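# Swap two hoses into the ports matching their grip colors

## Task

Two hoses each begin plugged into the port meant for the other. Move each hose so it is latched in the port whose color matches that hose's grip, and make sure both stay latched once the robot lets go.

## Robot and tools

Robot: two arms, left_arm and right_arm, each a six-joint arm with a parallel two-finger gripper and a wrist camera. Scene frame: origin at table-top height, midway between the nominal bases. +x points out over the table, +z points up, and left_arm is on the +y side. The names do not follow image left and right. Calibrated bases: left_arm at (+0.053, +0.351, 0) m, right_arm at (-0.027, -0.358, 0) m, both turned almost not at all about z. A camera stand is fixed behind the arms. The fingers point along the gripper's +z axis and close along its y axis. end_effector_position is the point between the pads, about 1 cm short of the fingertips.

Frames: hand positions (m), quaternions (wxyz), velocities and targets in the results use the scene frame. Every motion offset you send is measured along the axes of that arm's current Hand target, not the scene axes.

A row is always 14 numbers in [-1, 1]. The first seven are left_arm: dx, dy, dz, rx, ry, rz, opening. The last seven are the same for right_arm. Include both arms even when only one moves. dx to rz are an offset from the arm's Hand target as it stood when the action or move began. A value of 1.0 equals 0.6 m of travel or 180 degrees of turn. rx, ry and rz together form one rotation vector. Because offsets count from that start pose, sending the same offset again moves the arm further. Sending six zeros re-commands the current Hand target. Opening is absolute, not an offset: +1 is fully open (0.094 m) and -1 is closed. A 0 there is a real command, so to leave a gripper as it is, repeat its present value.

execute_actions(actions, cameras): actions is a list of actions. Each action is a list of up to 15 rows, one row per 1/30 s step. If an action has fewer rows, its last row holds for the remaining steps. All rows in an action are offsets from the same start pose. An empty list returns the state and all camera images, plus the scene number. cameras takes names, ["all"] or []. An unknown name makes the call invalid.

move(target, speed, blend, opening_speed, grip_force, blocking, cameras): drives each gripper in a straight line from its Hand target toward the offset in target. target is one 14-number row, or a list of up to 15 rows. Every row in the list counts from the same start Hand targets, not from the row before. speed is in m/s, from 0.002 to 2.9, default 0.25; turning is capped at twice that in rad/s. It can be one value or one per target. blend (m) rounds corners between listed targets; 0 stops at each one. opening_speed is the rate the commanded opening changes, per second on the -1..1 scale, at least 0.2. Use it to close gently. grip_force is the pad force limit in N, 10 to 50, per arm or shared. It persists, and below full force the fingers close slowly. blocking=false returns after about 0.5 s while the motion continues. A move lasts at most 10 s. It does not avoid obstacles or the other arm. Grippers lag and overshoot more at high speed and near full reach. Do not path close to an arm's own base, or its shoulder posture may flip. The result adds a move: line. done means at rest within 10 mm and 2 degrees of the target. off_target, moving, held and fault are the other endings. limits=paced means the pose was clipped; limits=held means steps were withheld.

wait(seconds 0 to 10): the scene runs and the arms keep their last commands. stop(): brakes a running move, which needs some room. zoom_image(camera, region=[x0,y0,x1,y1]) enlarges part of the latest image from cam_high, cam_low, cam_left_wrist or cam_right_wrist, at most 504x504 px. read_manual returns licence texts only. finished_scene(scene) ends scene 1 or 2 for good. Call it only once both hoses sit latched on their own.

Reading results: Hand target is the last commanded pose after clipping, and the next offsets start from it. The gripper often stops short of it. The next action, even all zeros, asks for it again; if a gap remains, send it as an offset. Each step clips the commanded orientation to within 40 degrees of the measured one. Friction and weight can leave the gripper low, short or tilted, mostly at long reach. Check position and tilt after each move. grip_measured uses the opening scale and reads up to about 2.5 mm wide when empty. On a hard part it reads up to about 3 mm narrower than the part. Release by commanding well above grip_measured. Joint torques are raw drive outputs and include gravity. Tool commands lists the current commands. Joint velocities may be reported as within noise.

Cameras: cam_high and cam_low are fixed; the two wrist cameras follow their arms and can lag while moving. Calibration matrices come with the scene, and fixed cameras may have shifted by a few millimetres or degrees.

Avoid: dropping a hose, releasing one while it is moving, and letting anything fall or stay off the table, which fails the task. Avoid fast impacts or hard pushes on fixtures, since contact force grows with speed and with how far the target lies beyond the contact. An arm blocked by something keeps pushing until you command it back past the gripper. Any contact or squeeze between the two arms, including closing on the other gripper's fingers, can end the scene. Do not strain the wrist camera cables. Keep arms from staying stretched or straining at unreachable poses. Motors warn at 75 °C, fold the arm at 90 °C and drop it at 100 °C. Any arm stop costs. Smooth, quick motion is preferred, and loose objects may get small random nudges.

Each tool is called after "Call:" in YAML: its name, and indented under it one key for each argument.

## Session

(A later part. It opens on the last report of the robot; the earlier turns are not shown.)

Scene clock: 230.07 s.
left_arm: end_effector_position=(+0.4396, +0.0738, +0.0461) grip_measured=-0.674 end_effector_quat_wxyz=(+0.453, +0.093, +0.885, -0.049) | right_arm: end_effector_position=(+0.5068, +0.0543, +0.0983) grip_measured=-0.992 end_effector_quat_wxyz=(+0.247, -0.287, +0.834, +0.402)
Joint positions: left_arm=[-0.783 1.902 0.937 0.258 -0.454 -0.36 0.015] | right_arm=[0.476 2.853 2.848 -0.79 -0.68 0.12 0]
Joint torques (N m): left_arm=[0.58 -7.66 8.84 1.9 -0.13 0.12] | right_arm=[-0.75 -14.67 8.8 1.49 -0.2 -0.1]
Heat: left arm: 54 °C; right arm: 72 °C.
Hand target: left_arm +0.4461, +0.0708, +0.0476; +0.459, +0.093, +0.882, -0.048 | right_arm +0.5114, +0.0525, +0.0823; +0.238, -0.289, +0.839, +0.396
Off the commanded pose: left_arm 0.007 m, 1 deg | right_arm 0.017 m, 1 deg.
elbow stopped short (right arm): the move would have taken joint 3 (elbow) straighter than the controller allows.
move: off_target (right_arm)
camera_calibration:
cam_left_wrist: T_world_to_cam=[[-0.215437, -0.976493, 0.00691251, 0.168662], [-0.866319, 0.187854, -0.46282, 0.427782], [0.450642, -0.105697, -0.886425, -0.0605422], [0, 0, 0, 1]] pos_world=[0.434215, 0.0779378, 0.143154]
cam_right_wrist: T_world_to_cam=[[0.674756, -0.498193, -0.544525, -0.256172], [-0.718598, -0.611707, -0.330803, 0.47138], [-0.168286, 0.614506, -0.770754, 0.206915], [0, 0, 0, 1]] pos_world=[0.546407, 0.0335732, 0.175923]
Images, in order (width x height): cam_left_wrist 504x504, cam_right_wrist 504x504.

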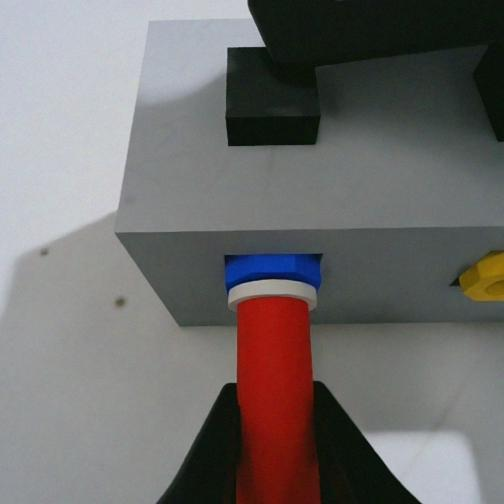

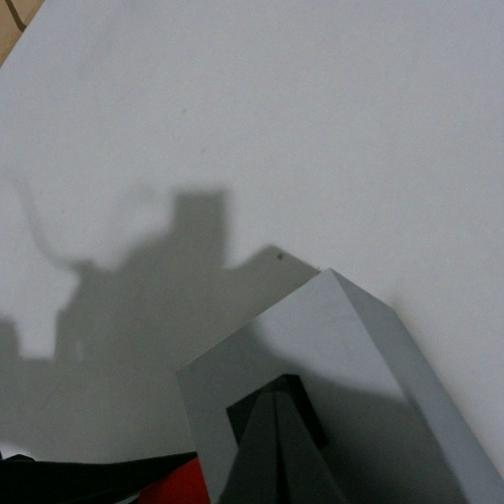

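Call:
move:
  target:
    - [0,0,0,0,0,0,-0.95,0.023,-0.019,0.021,0,0,0,-1]
    - [0.047,-0.003,-0.068,0,0,0,-0.95,0.023,-0.019,0.021,0,0,0,-1]
  speed: 0.06
  blend: [0.005,0]
  cameras: ["cam_left_wrist","cam_right_wrist"]

Scene clock: 236.80 s.
left_arm: end_effector_position=(+0.4362, +0.0717, +0.0483) grip_measured=-0.674 end_effector_quat_wxyz=(+0.485, +0.075, +0.868, -0.079) | right_arm: end_effector_position=(+0.5100, +0.0606, +0.0967) grip_measured=-0.992 end_effector_quat_wxyz=(+0.262, -0.302, +0.817, +0.415)
Joint positions: left_arm=[-0.793 1.902 0.855 0.431 -0.46 -0.379 0.015] | right_arm=[0.476 2.853 2.807 -0.708 -0.71 0.106 0]
Joint torques (N m): left_arm=[-4.83 -17.05 0.68 0.63 -0.62 -0.18] | right_arm=[-0.8 -15.17 5.15 1.32 0.03 -0.07]
Heat: left arm: 54 °C; right arm: 71 °C.
Hand target: left_arm +0.3972, +0.0793, +0.0478; +0.459, +0.093, +0.882, -0.048 | right_arm +0.5113, +0.0525, +0.0603; +0.237, -0.289, +0.839, +0.396
Off the commanded pose: left_arm 0.040 m, 5 deg | right_arm 0.037 m, 5 deg.
move: off_target (left_arm, right_arm)
camera_calibration:
cam_left_wrist: T_world_to_cam=[[-0.213394, -0.974511, 0.069225, 0.161734], [-0.83536, 0.145263, -0.530162, 0.419007], [0.506593, -0.170961, -0.845066, -0.0790477], [0, 0, 0, 1]] pos_world=[0.42458, 0.0832314, 0.144145]
cam_right_wrist: T_world_to_cam=[[0.709174, -0.458766, -0.535357, -0.276792], [-0.687185, -0.619556, -0.379378, 0.466116], [-0.157638, 0.636934, -0.754629, 0.193923], [0, 0, 0, 1]] pos_world=[0.547171, 0.038286, 0.174992]
Images, in order (width x height): cam_left_wrist 504x504, cam_right_wrist 504x504.

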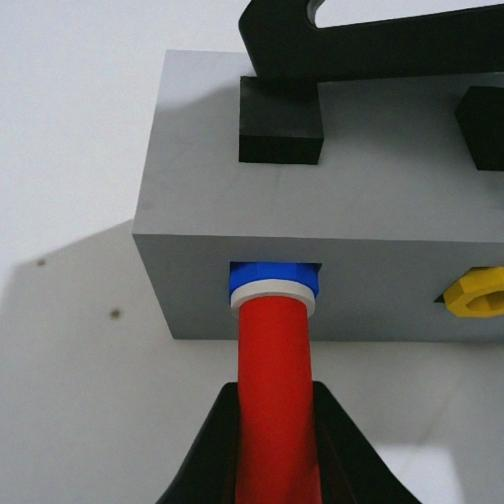

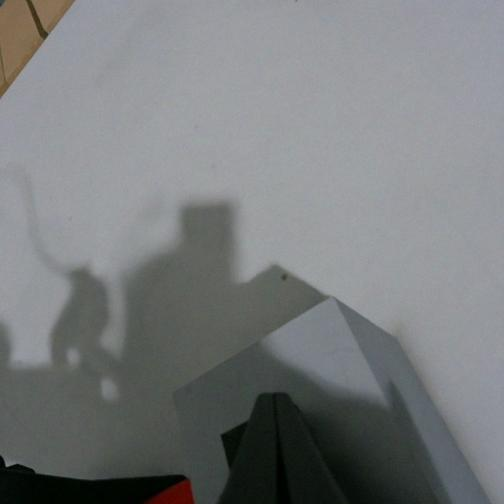

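Call:
move:
  target:
    - [-0.047,0.003,0.068,0,0,0,-0.95,-0.063,0.053,-0.0575,0,0,0,-1]
    - [-0.047,0.003,0.068,0,0,0,0,-0.006,0.0715,-0.154,0.0506,-0.0933,0.0607,-1]
    - [-0.041,0.003,0.058,0,-0.083,0,0,-0.006,0.0715,-0.154,0.0506,-0.0933,0.0607,-1]
  speed: 0.15
  cameras: ["cam_left_wrist","cam_right_wrist","cam_high"]

Scene clock: 265.73 s.
left_arm: end_effector_position=(+0.4406, +0.0688, +0.0552) grip_measured=-0.003 end_effector_quat_wxyz=(+0.570, +0.084, +0.814, -0.074) | right_arm: end_effector_position=(+0.4704, +0.0015, +0.1183) grip_measured=-0.992 end_effector_quat_wxyz=(+0.325, -0.129, +0.856, +0.382)
Joint positions: left_arm=[-0.82 1.993 0.764 0.82 -0.549 -0.248 0.047] | right_arm=[0.487 2.204 1.637 -0.015 -0.437 0.446 0]
Joint torques (N m): left_arm=[-0.1 -7.43 5.09 2.14 -0.26 0.15] | right_arm=[-0.05 -17.52 6.69 1.87 -0.04 0.11]
Heat: left arm: 64 °C; right arm: 73 °C.
Hand target: left_arm +0.4392, +0.0721, +0.0481; +0.570, +0.086, +0.815, -0.060 | right_arm +0.4694, +0.0019, +0.1382; +0.341, -0.128, +0.848, +0.386
Off the commanded pose: left_arm 0.008 m, 2 deg | right_arm 0.020 m, 2 deg.
elbow stopped short (right arm): the move would have taken joint 3 (elbow) straighter than the controller allows.
move: off_target (right_arm)
camera_calibration:
cam_left_wrist: T_world_to_cam=[[-0.228365, -0.973178, 0.0278105, 0.16823], [-0.7107, 0.147113, -0.687941, 0.380373], [0.665398, -0.176867, -0.725233, -0.152041], [0, 0, 0, 1]] pos_world=[0.409917, 0.0808695, 0.146731]
cam_right_wrist: T_world_to_cam=[[0.471559, -0.66062, -0.584134, -0.146492], [-0.879408, -0.303183, -0.367046, 0.499005], [0.0653785, 0.686776, -0.723923, 0.133048], [0, 0, 0, 1]] pos_world=[0.49921, -0.0368601, 0.193904]
Images, in order (width x height): cam_high 504x504, cam_left_wrist 504x504, cam_right_wrist 504x504.

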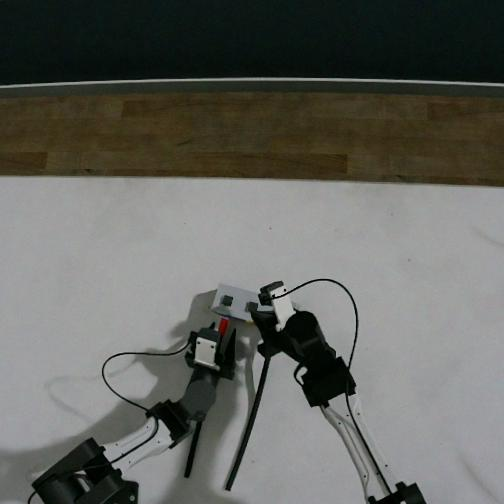

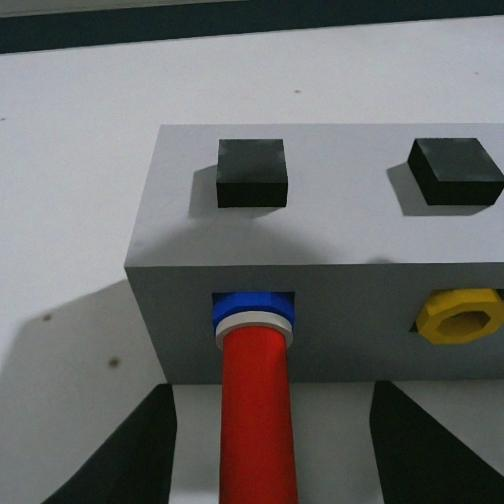

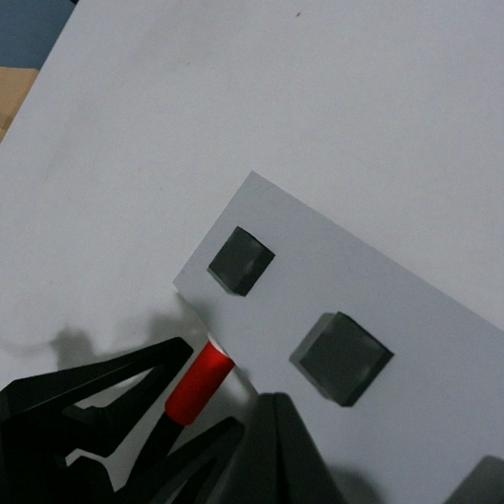

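Call:
move:
  target:
    - [0.0125,0.006,0.0046,0,0,0,0,-0.017,0.021,0.103,0,0,0,-1]
    - [0.0125,0.006,0.0046,0,0,0,-0.95,-0.017,0.021,0.103,0,0,0,-1]
    - [0.0125,0.006,0.0046,0,0,0,-0.95,0.034,-0.0215,0.138,0,0,0,-1]
    - [0.041,0.006,-0.0735,0,0,0,-0.95,0.034,-0.0215,0.138,0,0,0,-1]
  speed: 0.07
  blend: [0,0,0.003,0]
  opening_speed: 2
  cameras: ["cam_left_wrist","cam_right_wrist"]

Scene clock: 279.57 s.
left_arm: end_effector_position=(+0.4364, +0.0731, +0.0517) grip_measured=-0.680 end_effector_quat_wxyz=(+0.582, +0.076, +0.805, -0.091) | right_arm: end_effector_position=(+0.5015, +0.0561, +0.1005) grip_measured=-0.992 end_effector_quat_wxyz=(+0.353, -0.134, +0.838, +0.394)
Joint positions: left_arm=[-0.816 2.015 0.713 0.937 -0.536 -0.253 0.015] | right_arm=[0.548 2.427 1.889 0.043 -0.385 0.48 0]
Joint torques (N m): left_arm=[-5.97 -13.68 -6.12 1.99 -0.94 -0.1] | right_arm=[-0.16 -13.63 6.56 1.89 -0.02 0.1]
Heat: left arm: 61 °C; right arm: 77 °C. Fold the right arm in close to its base, or ease its load, before you think long.
Hand target: left_arm +0.3913, +0.0861, +0.0400; +0.570, +0.086, +0.815, -0.059 | right_arm +0.5002, +0.0557, +0.0782; +0.341, -0.128, +0.847, +0.387
Off the commanded pose: left_arm 0.048 m, 4 deg | right_arm 0.022 m, 2 deg.
MOTOR HOT: joint 2 (shoulder) of the right arm reports 77 °C; the controller's stop level is 90 °C. To cool a motor, set the load down, stop pushing, or move to a pose that needs little force.
move: off_target (left_arm, right_arm); target 2's new opening was sent with left_arm's hand 0.013 m and 2 deg from that target
camera_calibration:
cam_left_wrist: T_world_to_cam=[[-0.235544, -0.969974, 0.0605715, 0.172769], [-0.692051, 0.123644, -0.71118, 0.369238], [0.682337, -0.209433, -0.700395, -0.157376], [0, 0, 0, 1]] pos_world=[0.40361, 0.0889676, 0.141904]
cam_right_wrist: T_world_to_cam=[[0.507737, -0.638855, -0.577986, -0.155516], [-0.854569, -0.288475, -0.431849, 0.529571], [0.109155, 0.713194, -0.692415, 0.0540542], [0, 0, 0, 1]] pos_world=[0.525616, 0.0148641, 0.176236]
Images, in order (width x height): cam_left_wrist 504x504, cam_right_wrist 504x504.

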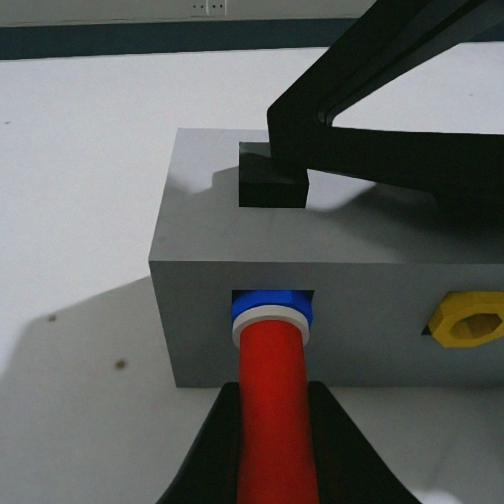

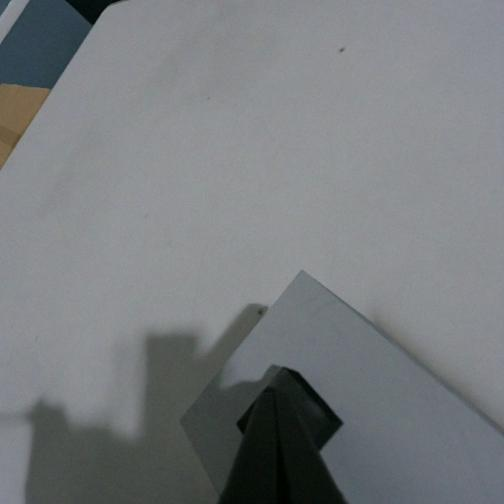

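Call:
move:
  target:
    - [-0.0285,0,0.078,0,0,0,-0.95,0,0,0,0,0,0,-1]
    - [-0.0285,0,0.078,0,0,0,-0.95,0.056,-0.047,0.039,0,0,0,-1]
    - [0.0,0,0,0,0,0,-0.95,0.056,-0.047,0.039,0,0,0,-1]
  speed: 0.1
  blend: [0.003,0.003,0]
  cameras: ["cam_left_wrist","cam_right_wrist"]

Scene clock: 284.73 s.
left_arm: end_effector_position=(+0.4364, +0.0731, +0.0517) grip_measured=-0.680 end_effector_quat_wxyz=(+0.582, +0.076, +0.805, -0.091) | right_arm: end_effector_position=(+0.5070, +0.0642, +0.1004) grip_measured=-0.992 end_effector_quat_wxyz=(+0.396, -0.144, +0.806, +0.415)
Joint positions: left_arm=[-0.816 2.015 0.713 0.937 -0.537 -0.253 0.015] | right_arm=[0.554 2.455 1.833 0.244 -0.387 0.483 0]
Joint torques (N m): left_arm=[-5.96 -13.67 -6.15 2 -0.93 -0.09] | right_arm=[-0.53 -10.15 4.71 1.39 0.04 0.07]
Heat: left arm: 62 °C; right arm: 75 °C. Fold the right arm in close to its base, or ease its load, before you think long.
Hand target: left_arm +0.3912, +0.0862, +0.0400; +0.570, +0.086, +0.815, -0.059 | right_arm +0.5002, +0.0559, +0.0287; +0.341, -0.128, +0.847, +0.387
Off the commanded pose: left_arm 0.048 m, 4 deg | right_arm 0.073 m, 9 deg.
MOTOR HOT: still on. Joint 2 (shoulder) of the right arm reports 75 °C.
move: off_target (left_arm, right_arm)
camera_calibration:
cam_left_wrist: T_world_to_cam=[[-0.234976, -0.970092, 0.060896, 0.172485], [-0.692307, 0.123057, -0.711033, 0.369234], [0.682273, -0.209234, -0.700517, -0.157353], [0, 0, 0, 1]] pos_world=[0.403511, 0.0889661, 0.141805]
cam_right_wrist: T_world_to_cam=[[0.566733, -0.598169, -0.566575, -0.186835], [-0.806471, -0.262051, -0.530032, 0.520214], [0.168577, 0.757313, -0.630919, 0.0084373], [0, 0, 0, 1]] pos_world=[0.524001, 0.0181737, 0.175197]
Images, in order (width x height): cam_left_wrist 504x504, cam_right_wrist 504x504.

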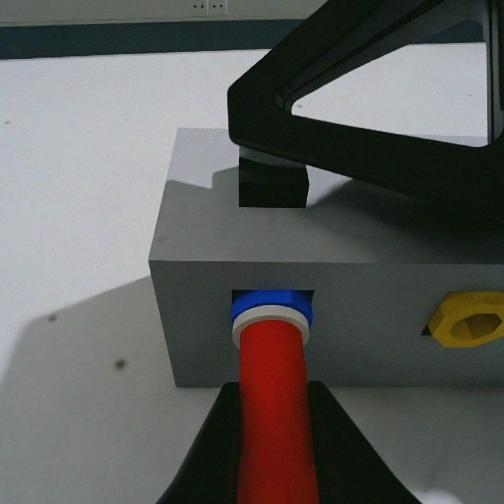

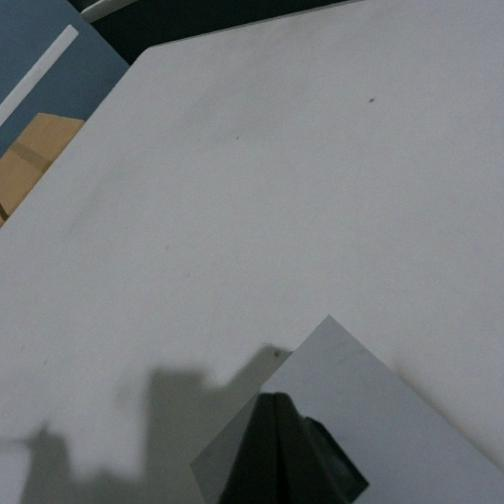

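Call:
zoom_image:
  camera: "cam_left_wrist"
  region: [190, 110, 350, 270]

Call:
move:
  target:
    - [-0.0285,0,0.078,0,0,0,-0.95,-0.10,0.085,-0.07,0,0,0,-1]
    - [-0.0285,0,0.078,0,0,0,-0.95,-0.113,0.097,-0.1845,0,0,0,-1]
  speed: 0.2
  blend: [0.01,0]
  cameras: ["cam_left_wrist"]

Call:
zoom_image:
  camera: "cam_left_wrist"
  region: [190, 110, 350, 270]

Call:
zoom_image:
  camera: "cam_left_wrist"
  region: [190, 250, 504, 400]

Scaled by 3.150.

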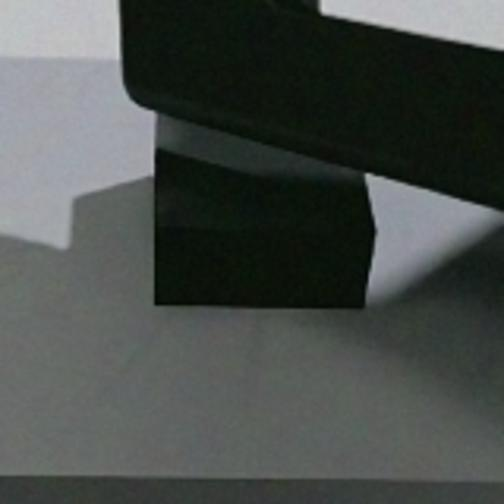

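Scene clock: 293.17 s.
left_arm: end_effector_position=(+0.4406, +0.0730, +0.0531) grip_measured=-0.680 end_effector_quat_wxyz=(+0.581, +0.077, +0.806, -0.084) | right_arm: end_effector_position=(+0.4748, +0.0098, +0.1514) grip_measured=-0.992 end_effector_quat_wxyz=(+0.341, -0.121, +0.849, +0.385)
Joint positions: left_arm=[-0.811 2.015 0.733 0.912 -0.541 -0.246 0.015] | right_arm=[0.502 2.183 1.711 -0.067 -0.409 0.471 0]
Joint torques (N m): left_arm=[-0.01 -7.05 6.38 1.66 -0.23 0.2] | right_arm=[-0.21 -16.46 6.86 1.66 -0.17 -0.08]
Heat: left arm: 64 °C; right arm: 74 °C. Fold the right arm in close to its base, or ease its load, before you think long.
Hand target: left_arm +0.4400, +0.0758, +0.0400; +0.570, +0.086, +0.815, -0.059 | right_arm +0.4692, +0.0093, +0.1595; +0.341, -0.128, +0.847, +0.387
Off the commanded pose: left_arm 0.013 m, 3 deg | right_arm 0.010 m, 1 deg.
MOTOR HOT: still on. Joint 2 (shoulder) of the right arm reports 74 °C.
move: off_target (left_arm)
camera_calibration:
cam_left_wrist: T_world_to_cam=[[-0.228157, -0.972362, 0.0495685, 0.171077], [-0.693981, 0.126707, -0.708756, 0.373494], [0.682887, -0.196108, -0.70371, -0.160324], [0, 0, 0, 1]] pos_world=[0.407713, 0.087584, 0.143415]
Images, in order (width x height): cam_left_wrist 504x504.

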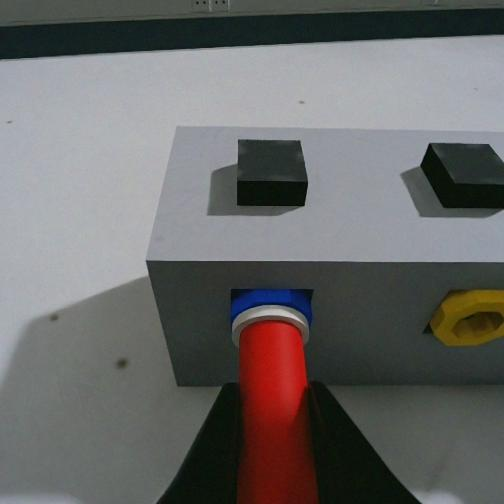

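Scaled by 3.150.

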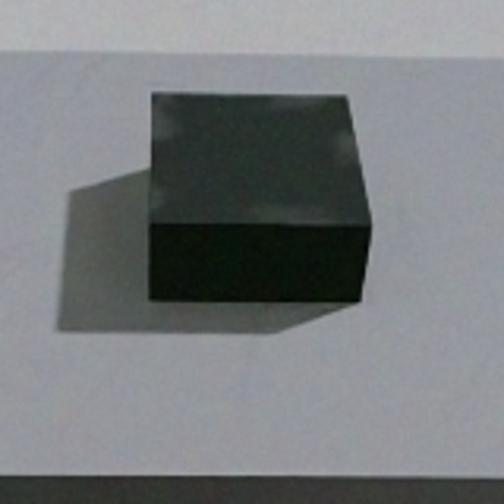

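Scaled by 1.605.

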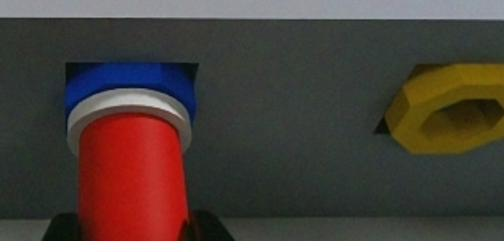

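Call:
zoom_image:
  camera: "cam_left_wrist"
  region: [420, 280, 504, 360]

Call:
zoom_image:
  camera: "cam_left_wrist"
  region: [220, 280, 325, 380]

Call:
move:
  target: [0,0,0,0,0,0,-0.95,-0.08,-0.2,-0.5,0,0,0,-1]

Scaled by 6.000.

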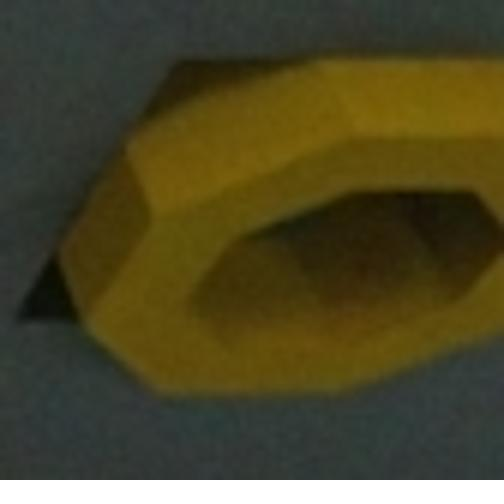

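Scaled by 4.800.

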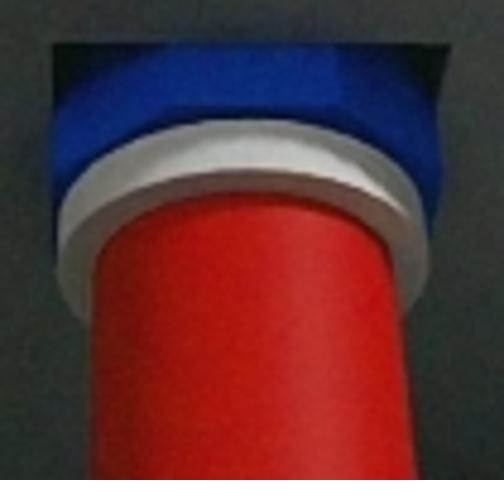

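Scene clock: 302.33 s.
left_arm: end_effector_position=(+0.4406, +0.0730, +0.0531) grip_measured=-0.680 end_effector_quat_wxyz=(+0.581, +0.077, +0.806, -0.084) | right_arm: end_effector_position=(+0.4165, -0.2983, +0.2621) grip_measured=-0.992 end_effector_quat_wxyz=(+0.342, -0.121, +0.849, +0.384)
Joint positions: left_arm=[-0.811 2.015 0.733 0.912 -0.541 -0.246 0.015] | right_arm=[-0.208 1.766 1.652 -0.832 -0.95 -0.144 0]
Joint torques (N m): left_arm=[-0.03 -7.04 6.37 1.65 -0.23 0.19] | right_arm=[0.06 -8.59 9.18 1.09 -0.45 -0.1]
Heat: left arm: 62 °C; right arm: 77 °C. Fold the right arm in close to its base, or ease its load, before you think long.
Hand target: left_arm +0.4400, +0.0758, +0.0400; +0.570, +0.086, +0.815, -0.059 | right_arm +0.4185, -0.2957, +0.2644; +0.340, -0.128, +0.847, +0.387
Off the commanded pose: left_arm 0.013 m, 3 deg | right_arm 0.004 m, 1 deg.
MOTOR HOT: still on. Joint 2 (shoulder) of the right arm reports 77 °C.
move: off_target (left_arm)

Call:
move:
  target:
    - [0,0,0,0,0,0,0,0,0,0,0,0,0,-1]
    - [-0.05,0,-0.16,0,0,0,-1,-0.05,0,-0.25,0,0,0,-1]
    - [-0.25,0,-0.05,0,0.222,0,-1,-0.05,0,-0.25,0,0,0,-1]
    - [-0.153,-0.011,0.041,0,0.222,0,-1,-0.05,0,-0.25,0,0,0,-1]
  blend: [0,0.02,0.01,0]
  cameras: ["cam_left_wrist","cam_low"]

Scene clock: 314.33 s.
left_arm: end_effector_position=(+0.4885, +0.0603, +0.1179) grip_measured=-0.989 end_effector_quat_wxyz=(+0.255, +0.098, +0.962, -0.019) | right_arm: end_effector_position=(+0.3671, -0.4094, +0.3566) grip_measured=-0.992 end_effector_quat_wxyz=(+0.391, -0.097, +0.840, +0.364)
Joint positions: left_arm=[-0.666 2.132 1.885 -0.858 -0.235 -0.406 0.001] | right_arm=[-0.55 1.878 2.206 -1.545 -1.096 -0.544 0]
Joint torques (N m): left_arm=[0.7 -11.63 8.54 1.39 0.09 0.12] | right_arm=[-0.01 -8.09 6.83 0.69 -0.55 -0.07]
Heat: left arm: 59 °C; right arm: 72 °C. Fold the right arm in close to its base, or ease its load, before you think long.
Hand target: left_arm +0.4920, +0.0579, +0.1177; +0.257, +0.101, +0.961, -0.027 | right_arm +0.3689, -0.4085, +0.3550; +0.340, -0.128, +0.848, +0.387
Off the commanded pose: left_arm 0.004 m, 1 deg | right_arm 0.003 m, 7 deg.
MOTOR HOT: still on. Joint 2 (shoulder) of the right arm reports 72 °C.
joint sent to its limit (right arm) — joint 4 (wrist pitch), lower limit. The joint targets are off in orientation, not in position.
move: off_target (right_arm); blend cut to 0 m at target 2
camera_calibration:
cam_left_wrist: T_world_to_cam=[[-0.201935, -0.979381, -0.00595635, 0.160611], [-0.978006, 0.201969, -0.0520804, 0.511139], [0.0522096, -0.00469153, -0.998625, 0.1815], [0, 0, 0, 1]] pos_world=[0.522854, 0.0549166, 0.208827]
Images, in order (width x height): cam_low 504x504, cam_left_wrist 504x504.

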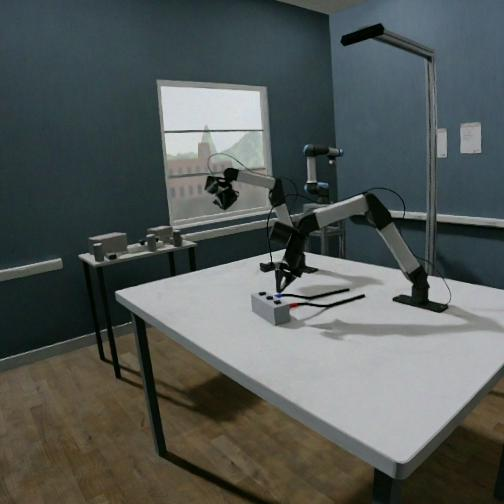

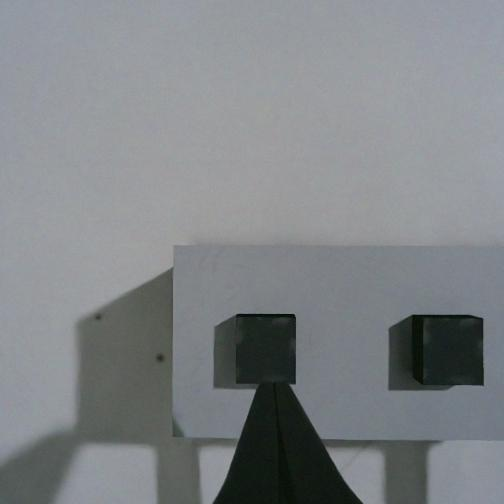

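Call:
move:
  target:
    - [0.013,0,0.03,0,0,0,-1,0,0,0,0,0,0,-1]
    - [0.028,0,0.09,0,0,0,-1,0,0,0,0,0,0,-1]
  speed: 0.06
  blend: [0.01,0]
  cameras: ["cam_left_wrist","cam_low"]

Call:
zoom_image:
  camera: "cam_left_wrist"
  region: [180, 250, 504, 460]

Scene clock: 321.30 s.
left_arm: end_effector_position=(+0.5080, +0.0510, +0.0935) grip_measured=-0.989 end_effector_quat_wxyz=(+0.287, +0.093, +0.953, -0.039) | right_arm: end_effector_position=(+0.3671, -0.4094, +0.3566) grip_measured=-0.992 end_effector_quat_wxyz=(+0.391, -0.097, +0.840, +0.364)
Joint positions: left_arm=[-0.656 2.161 1.797 -0.661 -0.231 -0.396 0.001] | right_arm=[-0.55 1.878 2.206 -1.545 -1.096 -0.544 0]
Joint torques (N m): left_arm=[0.85 -8.55 6.13 1.37 0.12 0.12] | right_arm=[0.01 -8.09 6.86 0.68 -0.55 -0.07]
Heat: left arm: 60 °C; right arm: 70 °C.
Hand target: left_arm +0.5041, +0.0553, +0.0627; +0.257, +0.101, +0.961, -0.027 | right_arm +0.3689, -0.4085, +0.3550; +0.340, -0.128, +0.848, +0.387
Off the commanded pose: left_arm 0.032 m, 4 deg | right_arm 0.003 m, 7 deg.
MOTOR HOT: cleared for the motors of the right arm.
joint sent to its limit (right arm) — joint 4 (wrist pitch), lower limit. The joint targets are off in orientation, not in position.
move: off_target (left_arm, right_arm); blend cut to 0.0098 m at target 1
camera_calibration:
cam_left_wrist: T_world_to_cam=[[-0.202899, -0.978813, 0.0275125, 0.152607], [-0.972583, 0.198188, -0.121673, 0.534764], [0.113643, -0.0514456, -0.992189, 0.126626], [0, 0, 0, 1]] pos_world=[0.536676, 0.049904, 0.186504]
Images, in order (width x height): cam_low 504x504, cam_left_wrist 504x504.

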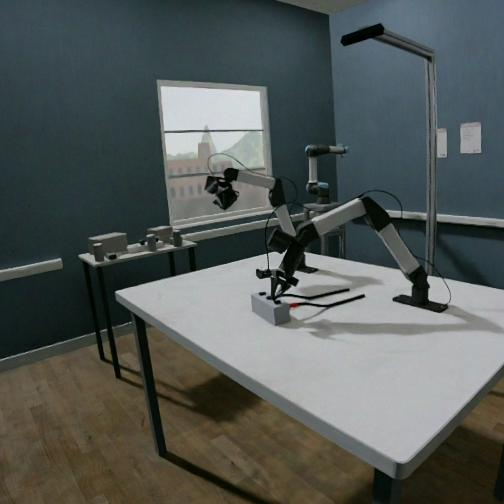

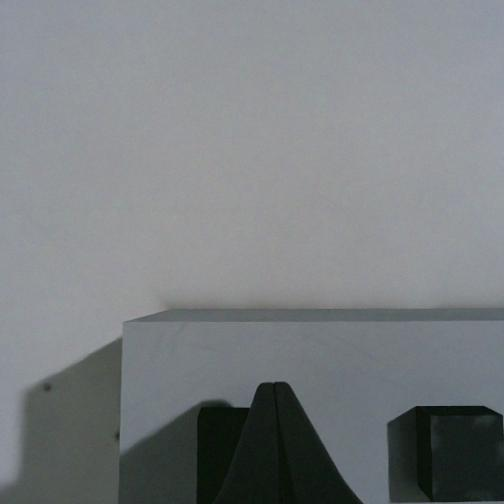

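Scaled by 1.556.

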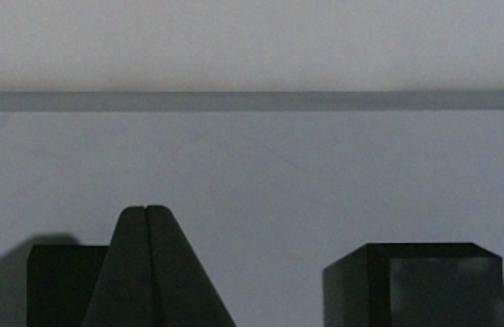

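Call:
move:
  target:
    - [-0.047,0.004,-0.0925,0,0,0,-1,0,0,0,0,0,0,-1]
    - [-0.047,0.004,-0.0925,0,0.139,0,-1,0,0,0,0,0,0,-1]
  speed: 0.15
  blend: [0.01,0]
  cameras: ["cam_left_wrist"]

Scene clock: 332.30 s.
left_arm: end_effector_position=(+0.5003, +0.0595, +0.1317) grip_measured=-0.989 end_effector_quat_wxyz=(+0.131, +0.101, +0.985, -0.041) | right_arm: end_effector_position=(+0.3671, -0.4094, +0.3566) grip_measured=-0.992 end_effector_quat_wxyz=(+0.391, -0.097, +0.840, +0.364)
Joint positions: left_arm=[-0.594 2.593 2.844 -1.551 -0.051 -0.382 0.001] | right_arm=[-0.55 1.878 2.206 -1.545 -1.096 -0.544 0]
Joint torques (N m): left_arm=[0.64 -11.85 8.88 0.84 0.21 0.13] | right_arm=[-0.03 -8.1 6.84 0.68 -0.54 -0.07]
Heat: left arm: 60 °C; right arm: 67 °C.
Hand target: left_arm +0.5014, +0.0583, +0.1249; +0.043, +0.105, +0.994, -0.004 | right_arm +0.3689, -0.4085, +0.3550; +0.340, -0.128, +0.848, +0.387
Off the commanded pose: left_arm 0.007 m, 11 deg | right_arm 0.003 m, 7 deg.
elbow stopped short (left arm): the move would have taken joint 3 (elbow) straighter than the controller allows.
joint sent to its limit (right arm) — joint 4 (wrist pitch), lower limit. The joint targets are off in orientation, not in position.
move: off_target (left_arm, right_arm)
camera_calibration:
cam_left_wrist: T_world_to_cam=[[-0.211708, -0.975336, 0.0624488, 0.157981], [-0.956133, 0.219929, 0.193497, 0.479142], [-0.202459, -0.0187444, -0.979111, 0.3203], [0, 0, 0, 1]] pos_world=[0.556417, 0.0547113, 0.211031]
Images, in order (width x height): cam_left_wrist 504x504.

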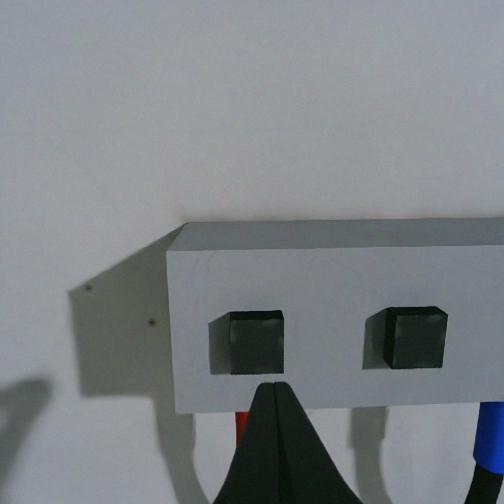

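Call:
move:
  target:
    - [0.003,0.003,0.045,0,-0.055,0,-1,0,0,0,0,0,0,-1]
    - [0.018,0.003,0.20,0,-0.03,0,-1,0,0,0,0,0,0,-1]
  speed: 0.06
  blend: [0.01,0]
  cameras: ["cam_left_wrist","cam_low"]

Call:
zoom_image:
  camera: "cam_low"
  region: [240, 280, 310, 335]

Scene clock: 349.30 s.
left_arm: end_effector_position=(+0.4989, +0.0635, +0.0854) grip_measured=-0.989 end_effector_quat_wxyz=(+0.142, +0.102, +0.984, -0.028) | right_arm: end_effector_position=(+0.3671, -0.4094, +0.3566) grip_measured=-0.992 end_effector_quat_wxyz=(+0.391, -0.097, +0.840, +0.364)
Joint positions: left_arm=[-0.6 2.385 2.258 -1.166 -0.084 -0.382 0.001] | right_arm=[-0.55 1.878 2.206 -1.545 -1.096 -0.544 0]
Joint torques (N m): left_arm=[0.51 -2.73 1.05 1.7 0.18 0] | right_arm=[-0.02 -8.1 6.87 0.68 -0.55 -0.08]
Heat: left arm: 63 °C; right arm: 63 °C.
Hand target: left_arm +0.5014, +0.0604, +0.0042; +0.090, +0.104, +0.990, -0.009 | right_arm +0.3689, -0.4085, +0.3550; +0.340, -0.128, +0.848, +0.387
Off the commanded pose: left_arm 0.081 m, 6 deg | right_arm 0.003 m, 7 deg.
joint sent to its limit (right arm) — joint 4 (wrist pitch), lower limit. The joint targets are off in orientation, not in position.
move: off_target (left_arm, right_arm)
camera_calibration:
cam_left_wrist: T_world_to_cam=[[-0.210019, -0.977054, 0.0354507, 0.165963], [-0.961141, 0.212971, 0.175644, 0.4904], [-0.179163, 0.00281536, -0.983815, 0.262192], [0, 0, 0, 1]] pos_world=[0.553174, 0.0569753, 0.16593]
Images, in order (width x height): cam_low 504x504, cam_left_wrist 504x504.

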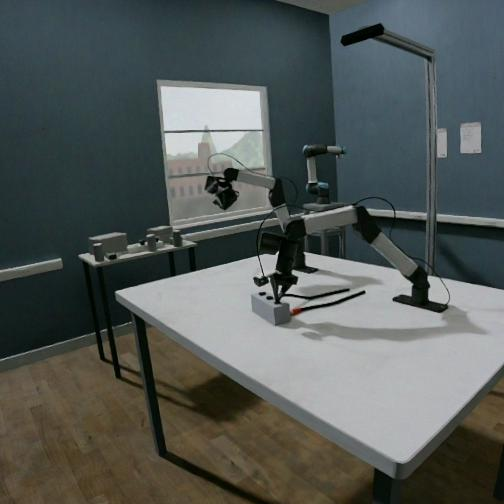

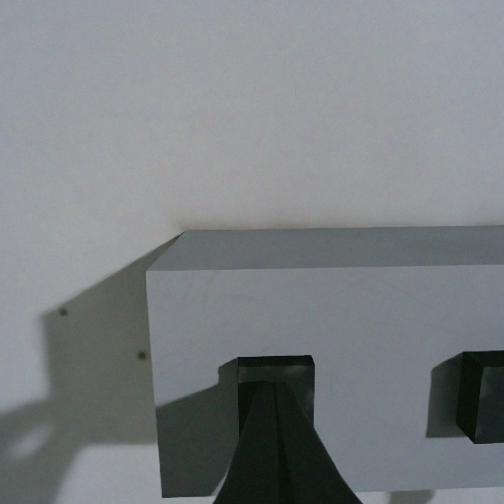

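Scaled by 7.200.

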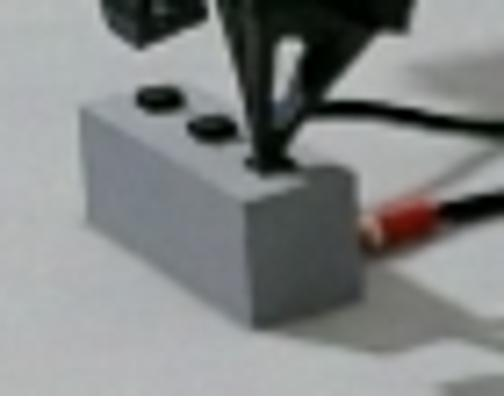

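Call:
move:
  target: [0.0,0,-0.23,0,0.0,0,-1,0,0,0,0,0,0,-1]
  speed: 0.15
  cameras: ["cam_left_wrist","cam_low","cam_high"]

Call:
zoom_image:
  camera: "cam_low"
  region: [240, 280, 310, 335]

Call:
zoom_image:
  camera: "cam_high"
  region: [200, 270, 320, 390]

Scene clock: 354.70 s.
left_arm: end_effector_position=(+0.4790, +0.0692, +0.1485) grip_measured=-0.989 end_effector_quat_wxyz=(+0.121, +0.106, +0.987, -0.019) | right_arm: end_effector_position=(+0.3671, -0.4094, +0.3566) grip_measured=-0.992 end_effector_quat_wxyz=(+0.391, -0.097, +0.840, +0.364)
Joint positions: left_arm=[-0.613 2.49 2.726 -1.576 -0.084 -0.388 0.001] | right_arm=[-0.55 1.878 2.206 -1.545 -1.096 -0.544 0]
Joint torques (N m): left_arm=[-0.09 -11.45 7.82 0.77 0.13 -0.09] | right_arm=[-0.01 -8.1 6.84 0.68 -0.54 -0.08]
Heat: left arm: 61 °C; right arm: 63 °C.
Hand target: left_arm +0.4771, +0.0653, +0.1400; +0.090, +0.104, +0.990, -0.009 | right_arm +0.3689, -0.4085, +0.3550; +0.340, -0.128, +0.848, +0.387
Off the commanded pose: left_arm 0.010 m, 4 deg | right_arm 0.003 m, 7 deg.
joint sent to its limit (left arm) — joint 4 (wrist pitch), lower limit. The joint targets are off in orientation, not in position.
joint sent to its limit (right arm) — joint 4 (wrist pitch), lower limit. The joint targets are off in orientation, not in position.
move: off_target (left_arm, right_arm)
camera_calibration:
cam_left_wrist: T_world_to_cam=[[-0.215197, -0.976375, 0.0195509, 0.169995], [-0.952025, 0.214207, 0.218549, 0.448214], [-0.217574, 0.0284182, -0.97563, 0.336043], [0, 0, 0, 1]] pos_world=[0.536407, 0.0604187, 0.226574]
Images, in order (width x height): cam_high 504x504, cam_low 504x504, cam_left_wrist 504x504.

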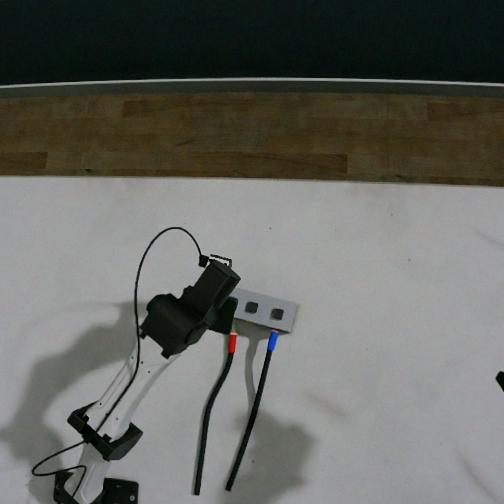

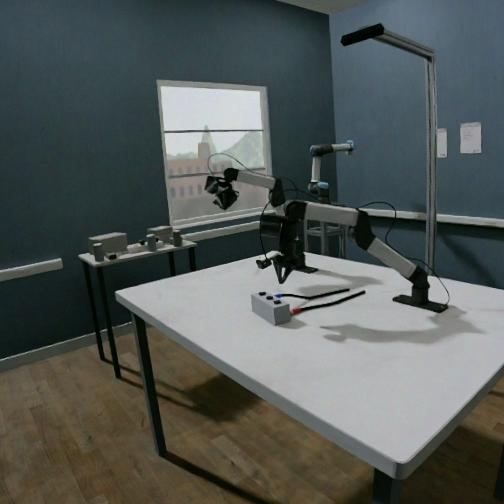

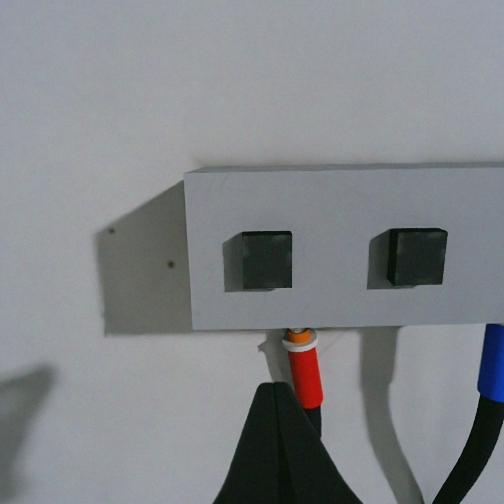

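Scaled by 7.200.

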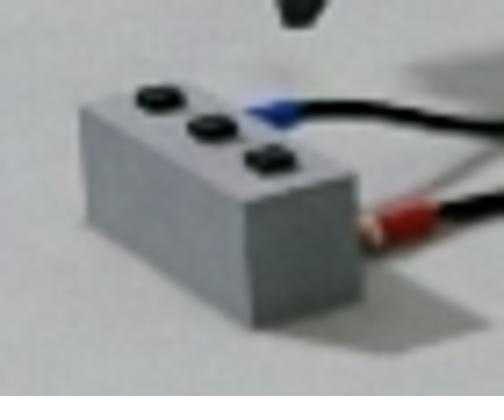

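Scaled by 4.200.

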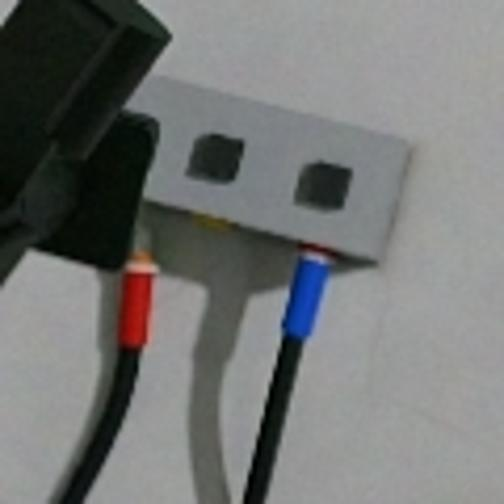

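Call:
move:
  target: [0.155,0.014,-0.113,0,-0.167,0,-1,0.129,0.121,0.689,0.1509,0.1024,-0.123,-1]
  cameras: ["cam_left_wrist","cam_right_wrist"]

Scene clock: 366.30 s.
left_arm: end_effector_position=(+0.3769, +0.0925, +0.1798) grip_measured=-0.989 end_effector_quat_wxyz=(+0.327, +0.108, +0.938, -0.032) | right_arm: end_effector_position=(+0.4714, -0.0473, +0.1543) grip_measured=-0.992 end_effector_quat_wxyz=(+0.295, -0.269, +0.913, +0.087)
Joint positions: left_arm=[-0.823 1.605 1.369 -0.76 -0.363 -0.485 0.001] | right_arm=[0.535 2.286 2.216 -0.877 -0.011 -0.016 0]
Joint torques (N m): left_arm=[0.01 -10.21 7.31 1.57 -0.31 -0.1] | right_arm=[-0.68 -12.85 9.24 1.24 0.06 0.15]
Heat: left arm: 61 °C; right arm: 62 °C.
Hand target: left_arm +0.3774, +0.0950, +0.1902; +0.344, +0.098, +0.933, -0.036 | right_arm +0.4748, -0.0495, +0.1499; +0.290, -0.263, +0.917, +0.082
Off the commanded pose: left_arm 0.011 m, 2 deg | right_arm 0.006 m, 1 deg.
move: off_target (left_arm)
camera_calibration:
cam_left_wrist: T_world_to_cam=[[-0.228199, -0.973609, -0.00328774, 0.178896], [-0.95347, 0.224159, -0.201613, 0.41425], [0.197029, -0.0428731, -0.97946, 0.19467], [0, 0, 0, 1]] pos_world=[0.397443, 0.0896624, 0.274777]
cam_right_wrist: T_world_to_cam=[[0.547082, -0.836857, -0.0193002, -0.289249], [-0.827389, -0.537107, -0.164143, 0.431345], [0.126998, 0.105769, -0.986248, 0.176546], [0, 0, 0, 1]] pos_world=[0.492712, -0.029054, 0.239338]
Images, in order (width x height): cam_left_wrist 504x504, cam_right_wrist 504x504.

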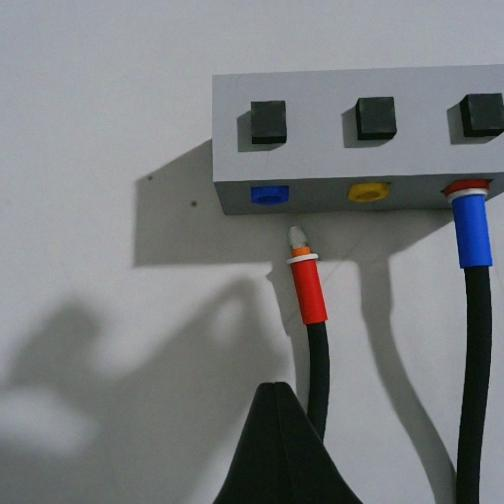

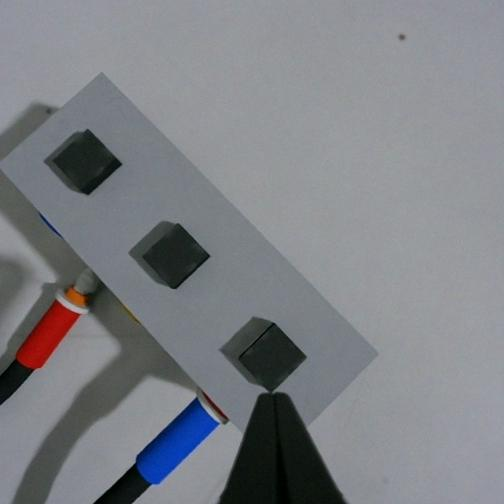

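Call:
move:
  target:
    - [0,0,0,0,0,0,0.1,0.033,-0.002,0.058,0,0.02,0,-1]
    - [0,0,0,0,0,0,0.1,0.131,0,0.193,0,0.05,0,-1]
  speed: 0.07
  blend: [0.01,0]
  cameras: ["cam_left_wrist","cam_right_wrist"]

Scene clock: 376.80 s.
left_arm: end_effector_position=(+0.3769, +0.0926, +0.1798) grip_measured=+0.097 end_effector_quat_wxyz=(+0.327, +0.108, +0.938, -0.032) | right_arm: end_effector_position=(+0.4958, -0.0283, +0.0858) grip_measured=-0.992 end_effector_quat_wxyz=(+0.307, -0.270, +0.908, +0.093)
Joint positions: left_arm=[-0.823 1.605 1.369 -0.76 -0.364 -0.485 0.052] | right_arm=[0.539 2.401 2.125 -0.643 -0.016 -0.016 0]
Joint torques (N m): left_arm=[0.02 -10.19 7.32 1.56 -0.31 -0.1] | right_arm=[-0.9 -8.29 4.96 0.62 0.13 0.14]
Heat: left arm: 61 °C; right arm: 63 °C.
Hand target: left_arm +0.3774, +0.0950, +0.1902; +0.344, +0.098, +0.933, -0.036 | right_arm +0.4768, -0.0486, +0.0101; +0.217, -0.268, +0.937, +0.061
Off the commanded pose: left_arm 0.011 m, 2 deg | right_arm 0.081 m, 11 deg.
move: off_target (left_arm, right_arm); blend cut to 0 m at target 1
camera_calibration:
cam_left_wrist: T_world_to_cam=[[-0.227777, -0.973708, -0.003349, 0.17885], [-0.953529, 0.223751, -0.201786, 0.414355], [0.19723, -0.0427689, -0.979424, 0.194673], [0, 0, 0, 1]] pos_world=[0.397442, 0.0897616, 0.274877]
cam_right_wrist: T_world_to_cam=[[0.553161, -0.832753, -0.0231149, -0.290659], [-0.819872, -0.539265, -0.192359, 0.449164], [0.147723, 0.125357, -0.981052, 0.0936485], [0, 0, 0, 1]] pos_world=[0.515204, -0.0115682, 0.171556]
Images, in order (width x height): cam_left_wrist 504x504, cam_right_wrist 504x504.

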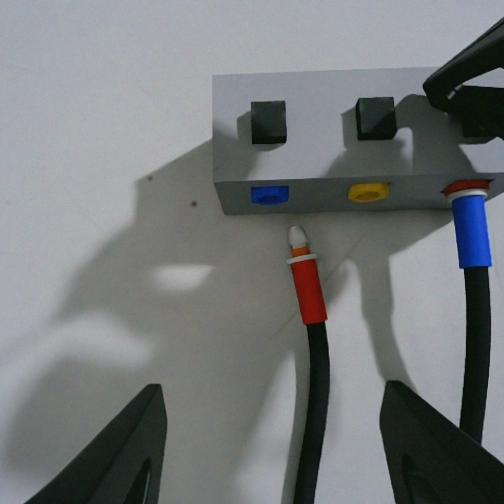

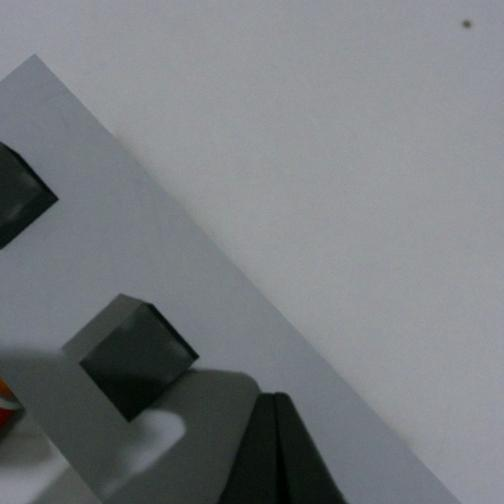

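Call:
move:
  target:
    - [0,0,0,0,0,0,0.1,-0.1025,0,-0.21,0,-0.02,0,-1]
    - [0,0,0,0,0,0,0.1,-0.07,0,-0.142,0,-0.02,0,-1]
    - [0,0,0,0,0,0,0.1,0.0985,0,0.054,0,0.02,0,-1]
  speed: 0.08
  blend: [0,0.003,0]
  cameras: ["cam_left_wrist","cam_right_wrist"]

Scene clock: 389.33 s.
left_arm: end_effector_position=(+0.3769, +0.0926, +0.1798) grip_measured=+0.097 end_effector_quat_wxyz=(+0.327, +0.108, +0.938, -0.032) | right_arm: end_effector_position=(+0.4628, -0.0422, +0.0806) grip_measured=-0.992 end_effector_quat_wxyz=(+0.307, -0.275, +0.905, +0.104)
Joint positions: left_arm=[-0.823 1.605 1.369 -0.76 -0.364 -0.485 0.052] | right_arm=[0.543 2.233 1.813 -0.492 -0.036 -0.015 0]
Joint torques (N m): left_arm=[0.01 -10.21 7.34 1.56 -0.31 -0.09] | right_arm=[-1.16 -1.37 1.06 1.01 0.31 0.11]
Heat: left arm: 60 °C; right arm: 64 °C.
Hand target: left_arm +0.3774, +0.0950, +0.1902; +0.344, +0.098, +0.933, -0.036 | right_arm +0.4437, -0.0692, -0.0451; +0.187, -0.270, +0.943, +0.053
Off the commanded pose: left_arm 0.011 m, 2 deg | right_arm 0.130 m, 16 deg.
move: off_target (left_arm, right_arm)
camera_calibration:
cam_left_wrist: T_world_to_cam=[[-0.227777, -0.973708, -0.003349, 0.17885], [-0.953529, 0.223751, -0.201786, 0.414355], [0.19723, -0.0427689, -0.979424, 0.194673], [0, 0, 0, 1]] pos_world=[0.397442, 0.0897616, 0.274877]
cam_right_wrist: T_world_to_cam=[[0.565896, -0.823537, -0.0393635, -0.288256], [-0.812136, -0.54856, -0.198788, 0.410229], [0.142116, 0.144462, -0.979252, 0.0984983], [0, 0, 0, 1]] pos_world=[0.482287, -0.0265829, 0.166657]
Images, in order (width x height): cam_left_wrist 504x504, cam_right_wrist 504x504.

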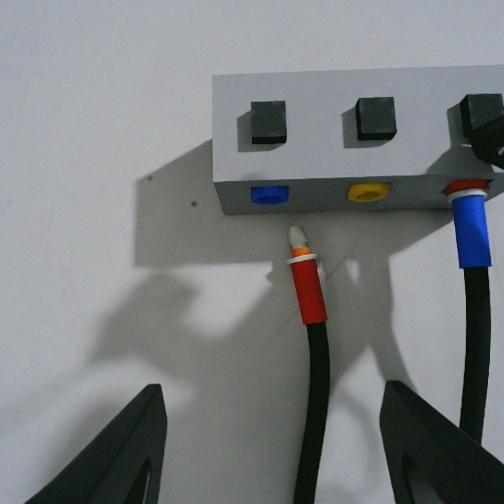

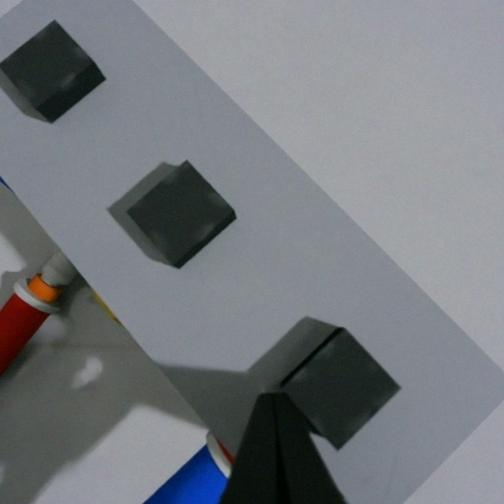

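Call:
move:
  target:
    - [0,0,0,0,0,0,0.1,-0.124,0,-0.3,0,0,0,-1]
    - [0,0,0,0,0,0,0.1,-0.144,-0.007,-0.211,0,0,0,-1]
    - [0,0,0,0,0,0,0.1,-0.0185,-0.007,0.026,0,0,0,-1]
  speed: 0.08
  blend: [0.01,0.003,0]
  cameras: ["cam_left_wrist","cam_right_wrist"]

Scene clock: 402.90 s.
left_arm: end_effector_position=(+0.3769, +0.0926, +0.1798) grip_measured=+0.097 end_effector_quat_wxyz=(+0.327, +0.108, +0.938, -0.032) | right_arm: end_effector_position=(+0.4667, -0.0555, +0.0789) grip_measured=-0.992 end_effector_quat_wxyz=(+0.290, -0.265, +0.916, +0.083)
Joint positions: left_arm=[-0.823 1.605 1.369 -0.76 -0.364 -0.485 0.052] | right_arm=[0.528 2.251 1.864 -0.57 -0.009 -0.015 0]
Joint torques (N m): left_arm=[0.01 -10.21 7.32 1.57 -0.31 -0.09] | right_arm=[-0.79 1.22 0.65 1.72 0.02 0.05]
Heat: left arm: 60 °C; right arm: 62 °C.
Hand target: left_arm +0.3774, +0.0950, +0.1902; +0.344, +0.098, +0.933, -0.036 | right_arm +0.4599, -0.0642, -0.0551; +0.188, -0.270, +0.943, +0.053
Off the commanded pose: left_arm 0.011 m, 2 deg | right_arm 0.135 m, 13 deg.
move: off_target (left_arm, right_arm)
camera_calibration:
cam_left_wrist: T_world_to_cam=[[-0.227777, -0.973708, -0.003349, 0.17885], [-0.953529, 0.223751, -0.201786, 0.414355], [0.19723, -0.0427689, -0.979424, 0.194673], [0, 0, 0, 1]] pos_world=[0.397442, 0.0897616, 0.274877]
cam_right_wrist: T_world_to_cam=[[0.539151, -0.842002, -0.0186823, -0.29172], [-0.833707, -0.530432, -0.153538, 0.413151], [0.119369, 0.0983555, -0.987966, 0.106833], [0, 0, 0, 1]] pos_world=[0.488975, -0.0369876, 0.163532]
Images, in order (width x height): cam_left_wrist 504x504, cam_right_wrist 504x504.

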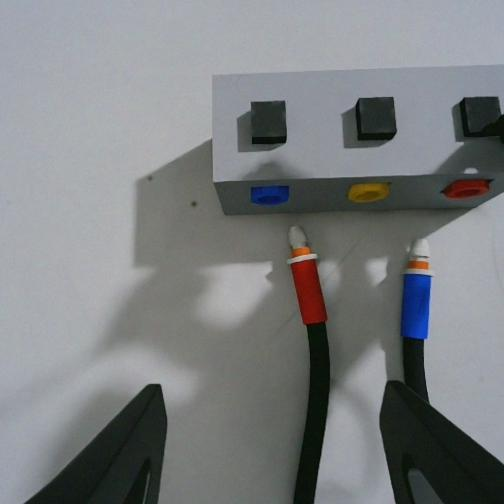

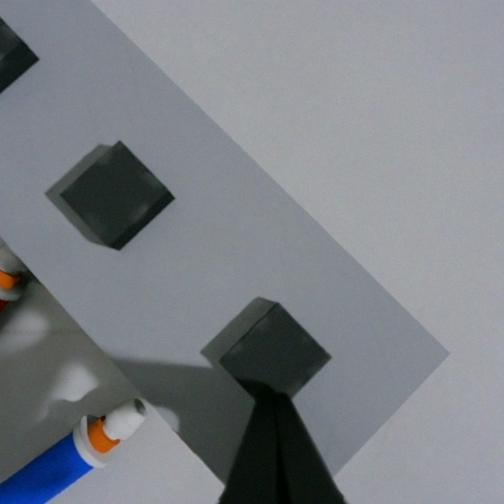

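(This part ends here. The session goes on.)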